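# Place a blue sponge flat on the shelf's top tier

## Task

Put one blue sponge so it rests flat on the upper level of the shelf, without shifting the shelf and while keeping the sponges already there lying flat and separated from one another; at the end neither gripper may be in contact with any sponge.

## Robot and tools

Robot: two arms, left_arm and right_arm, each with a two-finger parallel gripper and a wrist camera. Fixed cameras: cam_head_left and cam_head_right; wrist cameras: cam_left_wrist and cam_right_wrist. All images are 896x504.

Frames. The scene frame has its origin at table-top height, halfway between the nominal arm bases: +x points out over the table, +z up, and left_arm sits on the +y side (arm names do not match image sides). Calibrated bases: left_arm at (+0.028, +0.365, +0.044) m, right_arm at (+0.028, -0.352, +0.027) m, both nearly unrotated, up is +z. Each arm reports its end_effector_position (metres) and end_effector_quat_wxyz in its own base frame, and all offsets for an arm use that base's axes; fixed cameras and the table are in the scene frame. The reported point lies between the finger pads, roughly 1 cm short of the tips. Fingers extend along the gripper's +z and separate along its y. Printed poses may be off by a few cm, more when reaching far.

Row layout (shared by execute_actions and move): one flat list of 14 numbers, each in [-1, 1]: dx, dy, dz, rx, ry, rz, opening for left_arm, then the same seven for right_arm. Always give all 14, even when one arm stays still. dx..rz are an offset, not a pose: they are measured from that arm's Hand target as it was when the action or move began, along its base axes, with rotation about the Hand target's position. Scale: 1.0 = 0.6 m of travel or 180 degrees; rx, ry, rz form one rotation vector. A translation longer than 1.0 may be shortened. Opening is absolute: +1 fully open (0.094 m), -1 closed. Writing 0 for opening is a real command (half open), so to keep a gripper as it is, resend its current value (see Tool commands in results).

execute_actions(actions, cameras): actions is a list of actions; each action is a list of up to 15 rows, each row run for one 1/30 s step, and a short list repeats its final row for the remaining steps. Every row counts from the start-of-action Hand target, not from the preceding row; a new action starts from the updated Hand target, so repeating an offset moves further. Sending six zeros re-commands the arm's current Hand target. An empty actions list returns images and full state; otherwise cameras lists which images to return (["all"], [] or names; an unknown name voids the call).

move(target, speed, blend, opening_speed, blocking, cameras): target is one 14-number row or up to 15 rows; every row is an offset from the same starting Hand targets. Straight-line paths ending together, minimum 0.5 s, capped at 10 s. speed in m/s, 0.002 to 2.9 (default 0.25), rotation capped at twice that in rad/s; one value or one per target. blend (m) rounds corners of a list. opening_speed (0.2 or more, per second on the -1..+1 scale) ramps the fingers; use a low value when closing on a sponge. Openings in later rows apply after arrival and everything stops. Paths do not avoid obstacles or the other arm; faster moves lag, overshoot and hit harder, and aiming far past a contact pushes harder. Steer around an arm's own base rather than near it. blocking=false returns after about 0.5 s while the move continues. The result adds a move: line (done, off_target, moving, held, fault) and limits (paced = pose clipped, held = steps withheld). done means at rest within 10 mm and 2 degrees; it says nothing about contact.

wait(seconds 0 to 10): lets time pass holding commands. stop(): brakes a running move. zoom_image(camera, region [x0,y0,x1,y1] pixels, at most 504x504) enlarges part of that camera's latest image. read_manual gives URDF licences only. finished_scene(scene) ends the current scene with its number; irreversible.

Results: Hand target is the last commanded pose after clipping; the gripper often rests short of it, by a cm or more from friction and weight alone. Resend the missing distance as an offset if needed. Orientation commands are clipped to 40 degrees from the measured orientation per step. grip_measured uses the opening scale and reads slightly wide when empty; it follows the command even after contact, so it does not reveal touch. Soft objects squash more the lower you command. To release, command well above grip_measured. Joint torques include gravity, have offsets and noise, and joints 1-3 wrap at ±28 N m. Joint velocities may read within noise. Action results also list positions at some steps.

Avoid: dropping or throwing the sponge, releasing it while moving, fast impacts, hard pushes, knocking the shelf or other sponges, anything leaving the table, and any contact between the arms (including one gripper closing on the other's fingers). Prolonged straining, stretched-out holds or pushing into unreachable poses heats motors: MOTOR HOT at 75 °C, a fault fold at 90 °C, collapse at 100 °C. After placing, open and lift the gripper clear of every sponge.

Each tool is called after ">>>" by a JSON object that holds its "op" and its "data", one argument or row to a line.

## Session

>>> {"op": "execute_actions", "data": {
  "actions": []
}}

Scene clock: 0.00 s.
left_arm: end_effector_position=(+0.4062, +0.0450, +0.1053) grip_measured=+1.000 end_effector_quat_wxyz=(+0.570, -0.097, +0.805, +0.133) | right_arm: end_effector_position=(+0.4027, -0.0245, +0.1138) grip_measured=+1.000 end_effector_quat_wxyz=(+0.606, +0.063, +0.791, -0.059)
Joint positions: left_arm=[-0.056 1.587 0.449 0.792 -0.383 -0.025 0.094] | right_arm=[0.02 1.559 0.378 0.914 0.19 0.035 0.094]
Joint velocities: within noise
Joint torques (N m): no reading
Motor temperatures (°C): left_arm=[26 27 28 25 24 27 28] | right_arm=[27 29 26 27 27 28 28]
Heat: left arm: 28 °C; right arm: 29 °C.
Hand target: left_arm +0.4116, +0.0458, +0.1221; +0.590, -0.105, +0.790, +0.131 | right_arm +0.4073, -0.0259, +0.1300; +0.624, +0.070, +0.776, -0.058
Tool commands: left_gripper/opening=+1.0 right_gripper/opening=+1.0

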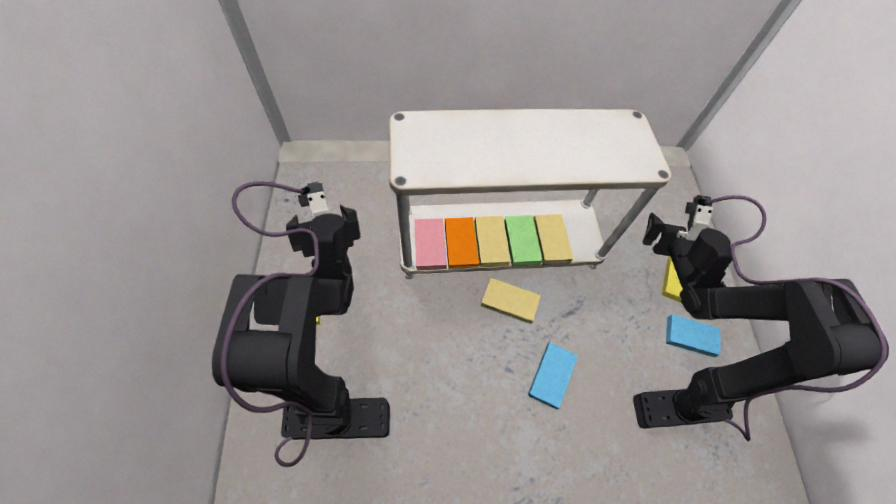

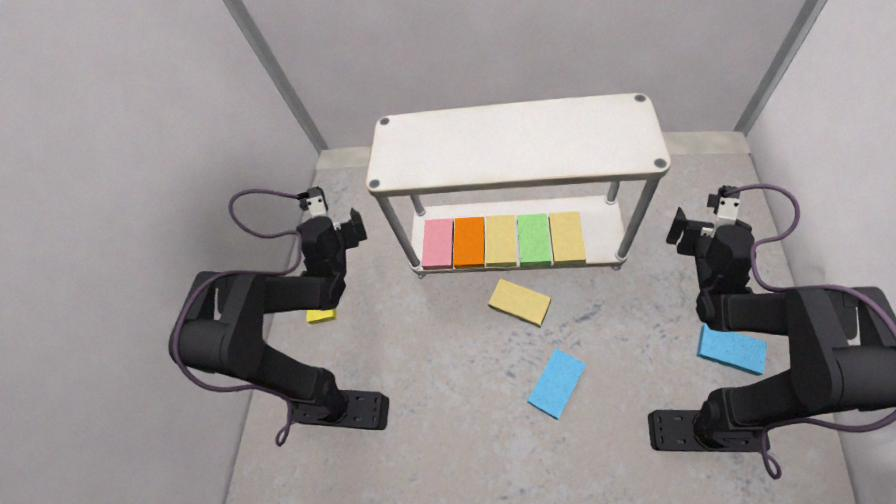

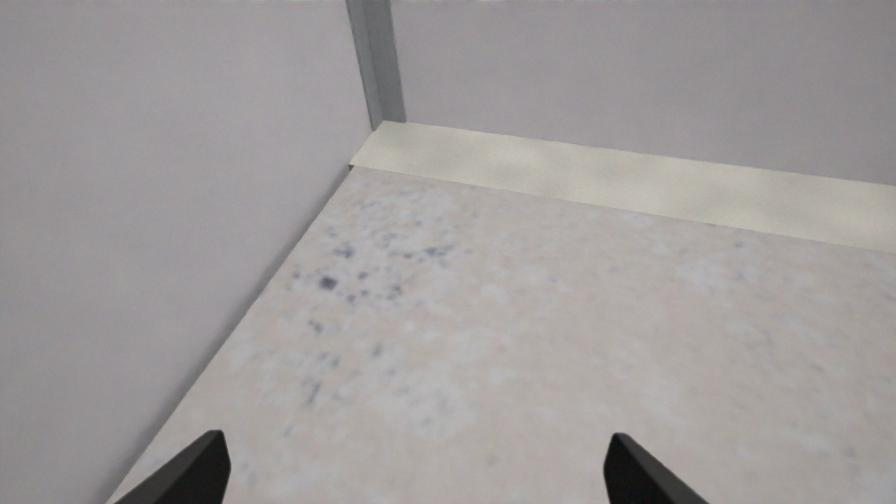

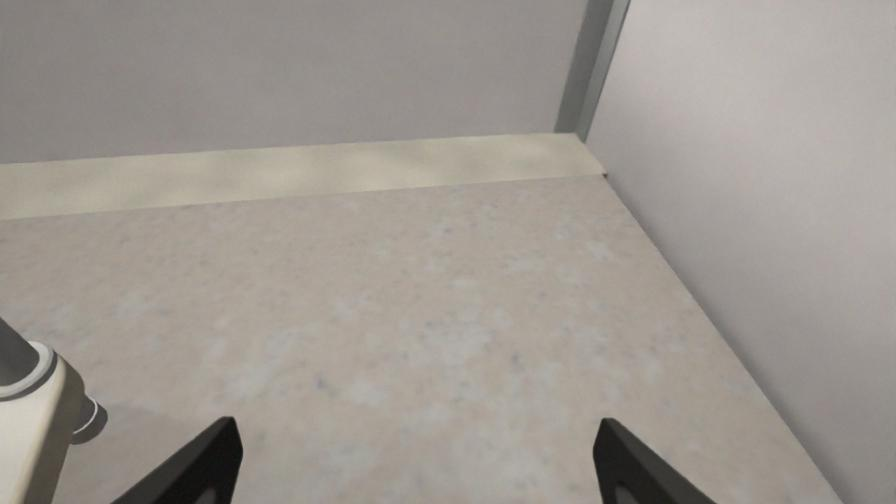

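>>> {"op": "move", "data": {
  "target": [
    [-0.236, -0.1263, 0.0465, -0.0455, 0.1594, -0.1222, 1.0, 0, 0, 0, 0, 0, 0, 1.0],
    [-0.411, -0.493, 0.04, -0.0173, 0.1676, -0.2308, 1.0, 0, 0, 0, 0, 0, 0, 1.0],
    [-0.6193, -0.768, -0.0535, -0.0173, 0.1676, -0.2308, 1.0, 0, 0, 0, 0, 0, 0, 1.0]
  ],
  "speed": 0.33,
  "blend": [0.04, 0.05, 0],
  "cameras": ["cam_head_left", "cam_left_wrist"]
}}

Scene clock: 8.57 s.
left_arm: end_effector_position=(+0.0321, -0.4053, +0.0742) grip_measured=+1.000 end_effector_quat_wxyz=(+0.352, +0.218, +0.907, -0.076) | right_arm: end_effector_position=(+0.4027, -0.0245, +0.1138) grip_measured=+1.000 end_effector_quat_wxyz=(+0.606, +0.063, +0.791, -0.059)
Joint positions: left_arm=[-1.785 1.926 1.317 -0.754 -0.711 -1.235 0.094] | right_arm=[0.02 1.559 0.378 0.914 0.19 0.035 0.094]
Joint torques (N m): left_arm=[0.25 -6.26 8.51 0.35 -0.8 -0.09] | right_arm=[-0.1 -5.91 5.15 2.2 -0.01 0]
Heat: left arm: 29 °C; right arm: 29 °C.
Hand target: left_arm +0.0401, -0.4150, +0.0900; +0.373, +0.200, +0.902, -0.083 | right_arm +0.4073, -0.0259, +0.1300; +0.624, +0.070, +0.776, -0.058
Off the commanded pose: left_arm 0.020 m, 3 deg | right_arm 0.017 m, 3 deg.
move: off_target (left_arm, right_arm)
Images, in order (width x height): cam_head_left 896x504, cam_left_wrist 896x504.

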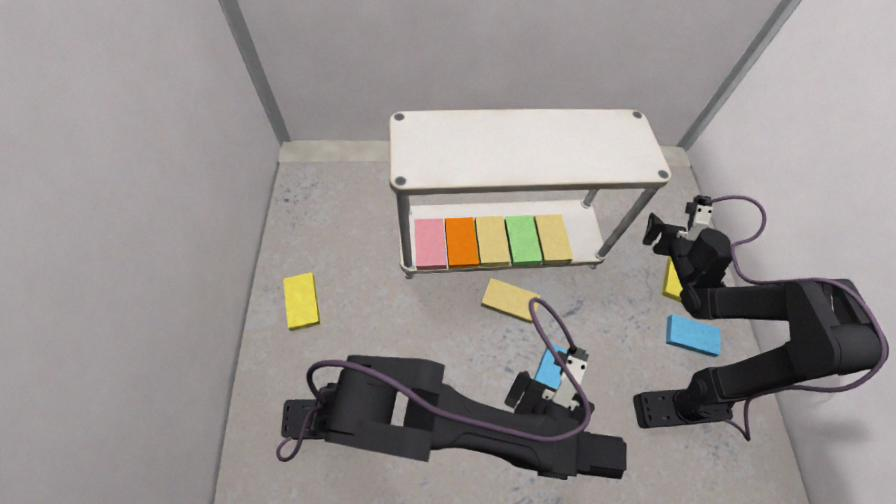

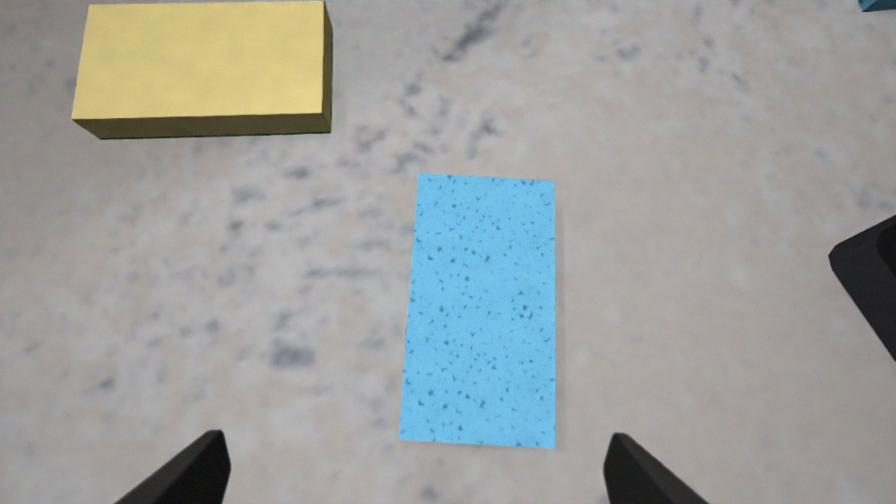

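>>> {"op": "move", "data": {
  "target": [
    [0.0107, -0.0450, -0.1100, -0.00244, -0.0050, -0.01111, 1.0, 0, 0, 0, 0, 0, 0, 1.0],
    [0.0632, -0.0717, -0.1700, -0.00244, -0.0050, -0.01111, 1.0, 0, 0, 0, 0, 0, 0, 1.0]
  ],
  "speed": 0.15,
  "blend": [0.02, 0],
  "cameras": ["cam_left_wrist"]
}}

Scene clock: 14.77 s.
left_arm: end_effector_position=(+0.0795, -0.4536, -0.0133) grip_measured=+1.000 end_effector_quat_wxyz=(+0.370, +0.215, +0.900, -0.081) | right_arm: end_effector_position=(+0.4027, -0.0245, +0.1138) grip_measured=+1.000 end_effector_quat_wxyz=(+0.606, +0.063, +0.791, -0.059)
Joint positions: left_arm=[-1.656 2.202 1.317 -0.347 -0.714 -1.059 0.094] | right_arm=[0.02 1.559 0.378 0.914 0.19 0.035 0.094]
Joint torques (N m): left_arm=[-0.08 -8.03 3.67 1.05 -0.49 0.05] | right_arm=[-0.09 -5.91 5.15 2.2 -0.01 0]
Heat: left arm: 30 °C; right arm: 31 °C.
Hand target: left_arm +0.0780, -0.4581, -0.0120; +0.379, +0.215, +0.895, -0.091 | right_arm +0.4073, -0.0259, +0.1300; +0.624, +0.070, +0.776, -0.058
Off the commanded pose: left_arm 0.005 m, 2 deg | right_arm 0.017 m, 3 deg.
move: off_target (right_arm)
Images, in order (width x height): cam_left_wrist 896x504.

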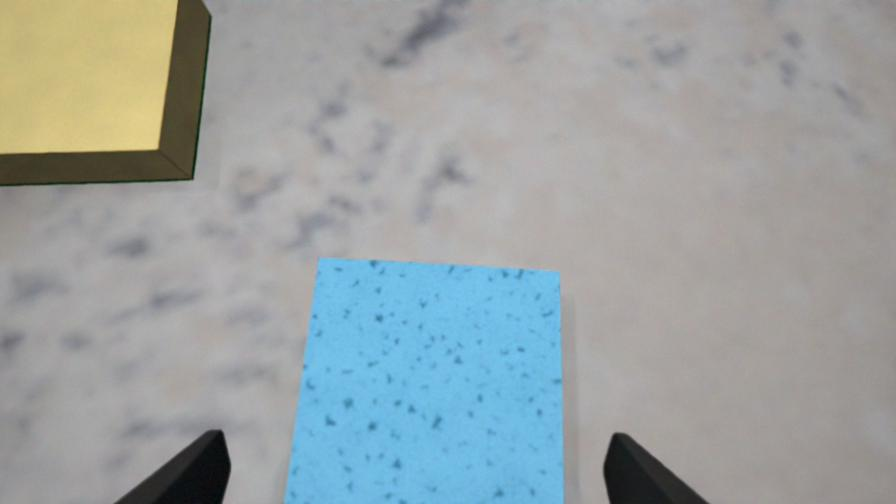

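>>> {"op": "move", "data": {
  "target": [
    [-0.0175, 0.0085, -0.0200, 0, 0, -0.0111, 1.0, 0, 0, 0, 0, 0, 0, 1.0],
    [-0.0175, 0.0085, -0.0200, 0, 0, -0.0111, 0.26, 0, 0, 0, 0, 0, 0, 1.0]
  ],
  "speed": 0.1,
  "opening_speed": 0.5,
  "cameras": ["cam_left_wrist"]
}}

Scene clock: 19.87 s.
left_arm: end_effector_position=(+0.0688, -0.4516, -0.0218) grip_measured=+0.336 end_effector_quat_wxyz=(+0.371, +0.231, +0.895, -0.092) | right_arm: end_effector_position=(+0.4027, -0.0245, +0.1138) grip_measured=+1.000 end_effector_quat_wxyz=(+0.606, +0.063, +0.791, -0.059)
Joint positions: left_arm=[-1.68 2.202 1.266 -0.275 -0.714 -1.039 0.063] | right_arm=[0.02 1.559 0.378 0.914 0.19 0.035 0.094]
Joint torques (N m): left_arm=[-0.39 -7.73 3.08 1.05 -0.44 0.03] | right_arm=[-0.09 -5.91 5.15 2.2 -0.01 0]
Motor temperatures (°C): left_arm=[26 28 30 26 25 27 28] | right_arm=[27 30 27 32 27 28 28]
Heat: left arm: 30 °C; right arm: 32 °C.
Hand target: left_arm +0.0675, -0.4530, -0.0240; +0.378, +0.230, +0.891, -0.098 | right_arm +0.4073, -0.0259, +0.1300; +0.624, +0.070, +0.776, -0.058
Off the commanded pose: left_arm 0.003 m, 1 deg | right_arm 0.017 m, 3 deg.
move: off_target (right_arm)
Images, in order (width x height): cam_left_wrist 896x504.

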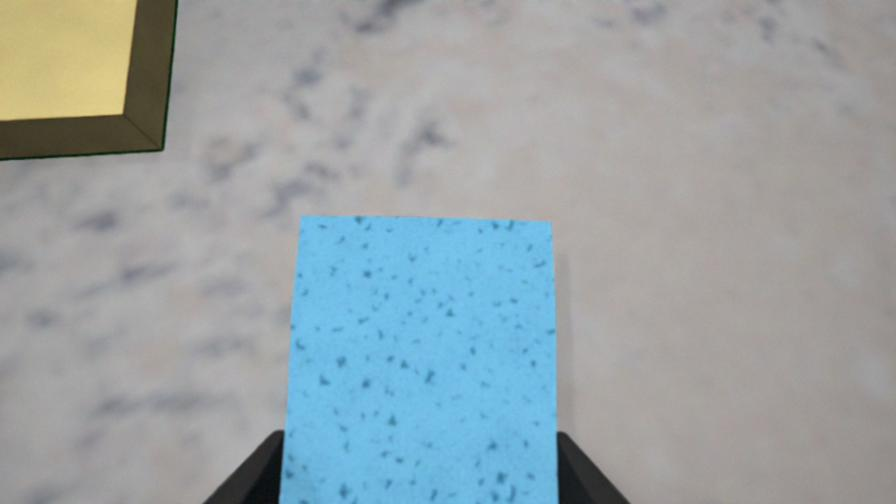

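>>> {"op": "move", "data": {
  "target": [
    [0, 0, 0.1167, 0, 0, 0, 0.26, 0, 0, 0, 0, 0, 0, 1.0],
    [0.1042, 0.1883, 0.4567, -0.0040, -0.0073, 0, 0.26, 0, 0, 0, 0, 0, 0, 1.0],
    [0.2458, 0.3633, 0.7150, -0.0040, -0.0073, 0, 0.26, 0, 0, 0, 0, 0, 0, 1.0],
    [0.5575, 0.4358, 0.6733, -0.0040, -0.0073, 0, 0.26, 0, 0, 0, 0, 0, 0, 1.0]
  ],
  "speed": [0.15, 0.3, 0.3, 0.25],
  "blend": [0.03, 0.04, 0.03, 0],
  "cameras": ["cam_left_wrist", "cam_head_left", "cam_head_right"]
}}

Scene clock: 29.83 s.
left_arm: end_effector_position=(+0.3986, -0.1839, +0.3580) grip_measured=+0.331 end_effector_quat_wxyz=(+0.358, +0.221, +0.903, -0.088) | right_arm: end_effector_position=(+0.4027, -0.0245, +0.1138) grip_measured=+1.000 end_effector_quat_wxyz=(+0.606, +0.063, +0.791, -0.059)
Joint positions: left_arm=[-0.416 1.785 2.245 -1.277 0.045 0.045 0.063] | right_arm=[0.02 1.559 0.378 0.914 0.19 0.035 0.094]
Joint torques (N m): left_arm=[-0.01 -5.27 8.1 1.55 0.17 0.04] | right_arm=[-0.09 -5.93 5.16 2.2 -0.01 0]
Heat: left arm: 30 °C; right arm: 33 °C.
Hand target: left_arm +0.4020, -0.1915, +0.3800; +0.389, +0.229, +0.886, -0.101 | right_arm +0.4073, -0.0259, +0.1300; +0.624, +0.070, +0.776, -0.058
Off the commanded pose: left_arm 0.024 m, 4 deg | right_arm 0.017 m, 3 deg.
move: off_target (left_arm, right_arm)
Images, in order (width x height): cam_head_left 896x504, cam_head_right 896x504, cam_left_wrist 896x504.

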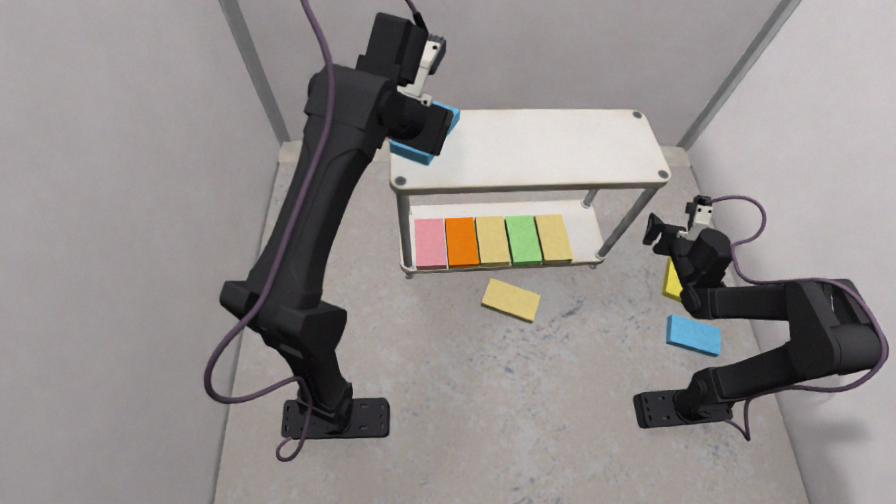

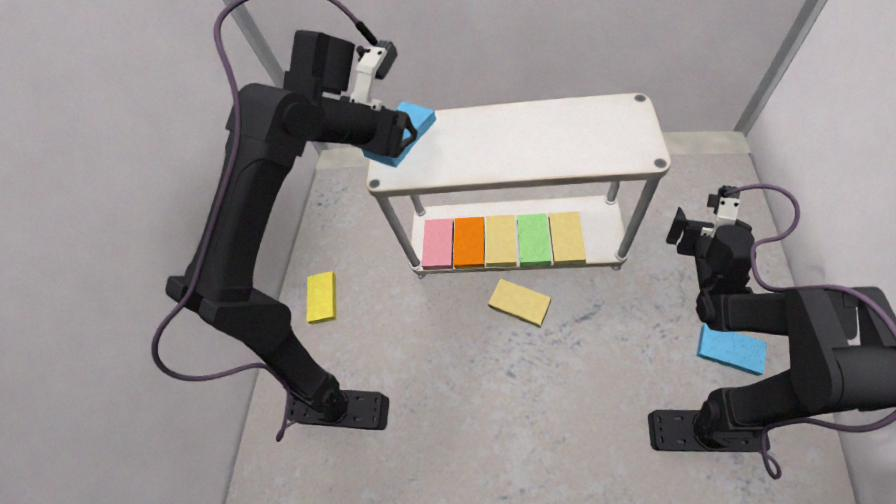

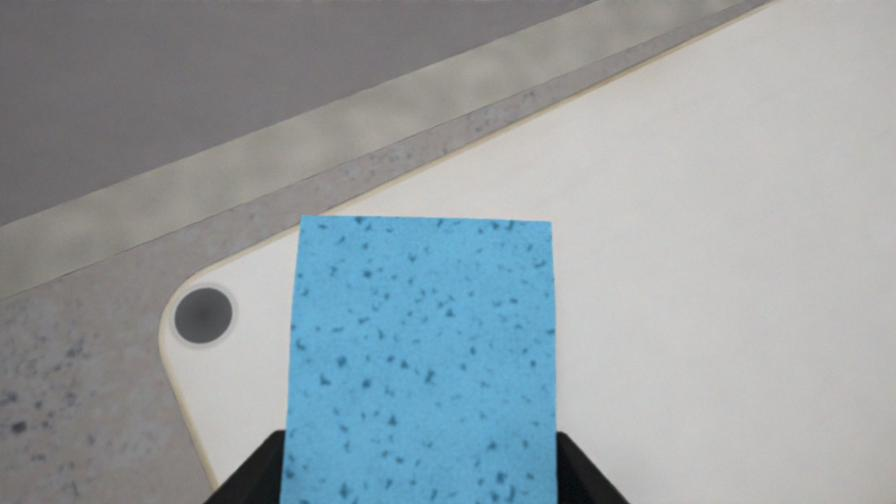

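>>> {"op": "move", "data": {
  "target": [0.0017, -0.0217, -0.0167, -0.00385, -0.00739, 0, 0.26, 0, 0, 0, 0, 0, 0, 1.0],
  "speed": 0.1,
  "cameras": ["cam_left_wrist"]
}}

Scene clock: 33.50 s.
left_arm: end_effector_position=(+0.4032, -0.2020, +0.3470) grip_measured=+0.331 end_effector_quat_wxyz=(+0.361, +0.234, +0.898, -0.095) | right_arm: end_effector_position=(+0.4027, -0.0245, +0.1138) grip_measured=+1.000 end_effector_quat_wxyz=(+0.606, +0.063, +0.791, -0.059)
Joint positions: left_arm=[-0.45 1.785 2.181 -1.202 0.042 0.042 0.063] | right_arm=[0.02 1.559 0.378 0.914 0.19 0.035 0.094]
Joint torques (N m): left_arm=[-0.43 -8.65 3.54 1.88 -0.09 -0.1] | right_arm=[-0.09 -5.93 5.15 2.2 -0.01 0]
Heat: left arm: 30 °C; right arm: 33 °C.
Hand target: left_arm +0.4030, -0.2045, +0.3699; +0.401, +0.228, +0.881, -0.104 | right_arm +0.4073, -0.0259, +0.1300; +0.624, +0.070, +0.776, -0.058
Off the commanded pose: left_arm 0.023 m, 5 deg | right_arm 0.017 m, 3 deg.
move: off_target (left_arm, right_arm)
Images, in order (width x height): cam_left_wrist 896x504.

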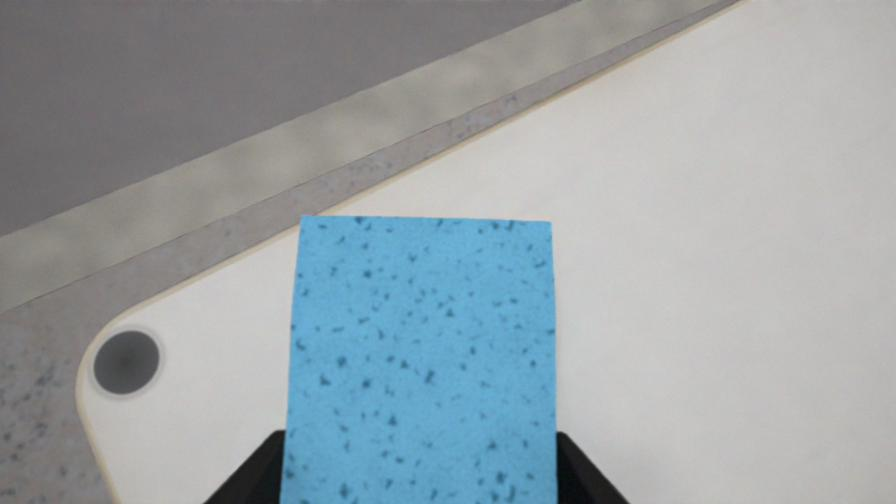

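>>> {"op": "move", "data": {
  "target": [-0.0083, 0, -0.0217, -0.00272, -0.00485, 0, 0.26, 0, 0, 0, 0, 0, 0, 1.0],
  "speed": 0.05,
  "cameras": ["cam_left_wrist"]
}}

Scene clock: 35.80 s.
left_arm: end_effector_position=(+0.4009, -0.2003, +0.3359) grip_measured=+0.331 end_effector_quat_wxyz=(+0.373, +0.231, +0.893, -0.096) | right_arm: end_effector_position=(+0.4027, -0.0245, +0.1138) grip_measured=+1.000 end_effector_quat_wxyz=(+0.606, +0.063, +0.791, -0.059)
Joint positions: left_arm=[-0.45 1.707 2.01 -1.084 0.039 0.039 0.063] | right_arm=[0.02 1.559 0.378 0.914 0.19 0.035 0.094]
Joint torques (N m): left_arm=[-0.43 -8.27 3.63 1.84 -0.08 -0.11] | right_arm=[-0.09 -5.91 5.15 2.2 -0.01 0]
Heat: left arm: 30 °C; right arm: 33 °C.
Hand target: left_arm +0.3980, -0.2045, +0.3569; +0.409, +0.227, +0.878, -0.106 | right_arm +0.4073, -0.0259, +0.1300; +0.624, +0.070, +0.776, -0.058
Off the commanded pose: left_arm 0.022 m, 5 deg | right_arm 0.017 m, 3 deg.
move: off_target (left_arm, right_arm)
Images, in order (width x height): cam_left_wrist 896x504.

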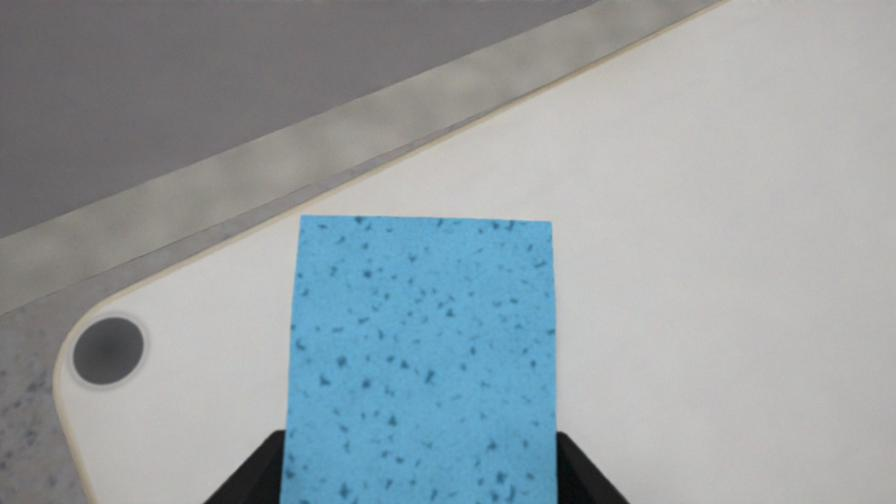

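>>> {"op": "move", "data": {
  "target": [
    [0, 0, -0.0042, 0, 0, 0, 0.26, 0, 0, 0, 0, 0, 0, 1.0],
    [0, 0, -0.0042, 0, 0, 0, 0.8, 0, 0, 0, 0, 0, 0, 1.0],
    [0, 0, 0.055, 0, 0, 0, 0.8, 0, 0, 0, 0, 0, 0, 1.0],
    [-0.0437, 0.0242, 0.135, 0, 0, 0, 0.8, 0, 0, 0, 0, 0, 0, 1.0]
  ],
  "speed": [0.03, 0.1, 0.1, 0.15],
  "blend": [0, 0, 0.015, 0],
  "opening_speed": 0.45,
  "cameras": ["cam_left_wrist", "cam_head_left", "cam_head_right"]
}}

Scene clock: 42.93 s.
left_arm: end_effector_position=(+0.3801, -0.1900, +0.4326) grip_measured=+0.797 end_effector_quat_wxyz=(+0.419, +0.226, +0.873, -0.105) | right_arm: end_effector_position=(+0.4027, -0.0245, +0.1138) grip_measured=+1.000 end_effector_quat_wxyz=(+0.606, +0.063, +0.791, -0.059)
Joint positions: left_arm=[-0.45 1.942 2.794 -1.532 0.037 0.038 0.084] | right_arm=[0.02 1.559 0.378 0.914 0.19 0.035 0.094]
Joint torques (N m): left_arm=[-0.17 -5.12 5.82 1.16 -0.06 -0.06] | right_arm=[-0.09 -5.93 5.15 2.2 -0.01 0]
Heat: left arm: 30 °C; right arm: 34 °C.
Hand target: left_arm +0.3718, -0.1900, +0.4379; +0.409, +0.227, +0.878, -0.106 | right_arm +0.4073, -0.0259, +0.1300; +0.624, +0.070, +0.776, -0.058
Off the commanded pose: left_arm 0.010 m, 1 deg | right_arm 0.017 m, 3 deg.
joint sent to its limit (left arm) — joint 4 (wrist pitch), lower limit. The joint targets are off in position, not in orientation.
move: off_target (right_arm); target 2's new opening was sent with left_arm's hand 0.019 m and 4 deg from that target
Images, in order (width x height): cam_head_left 896x504, cam_head_right 896x504, cam_left_wrist 896x504.

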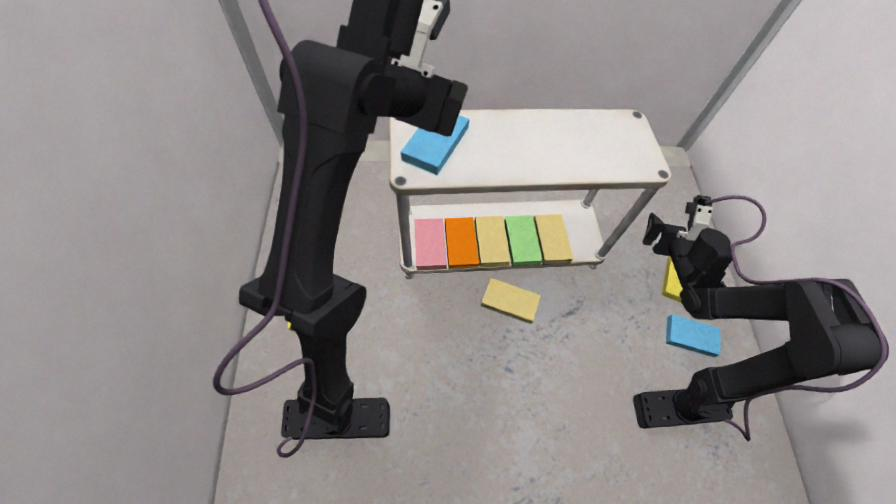

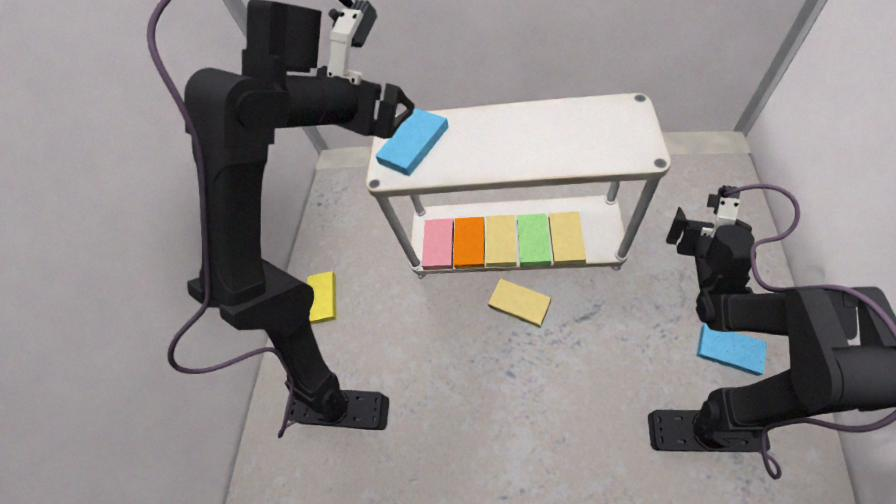

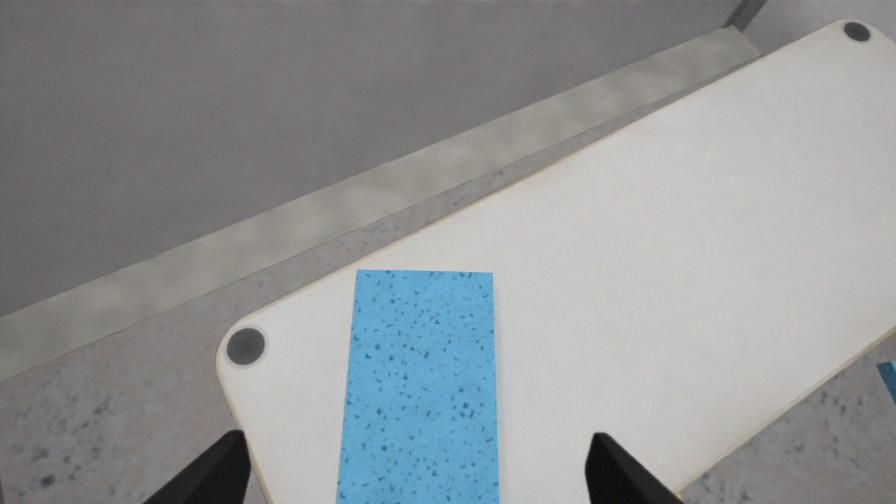

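>>> {"op": "finished_scene", "data": {
  "scene": 3
}}

The scene is finished: the task was done.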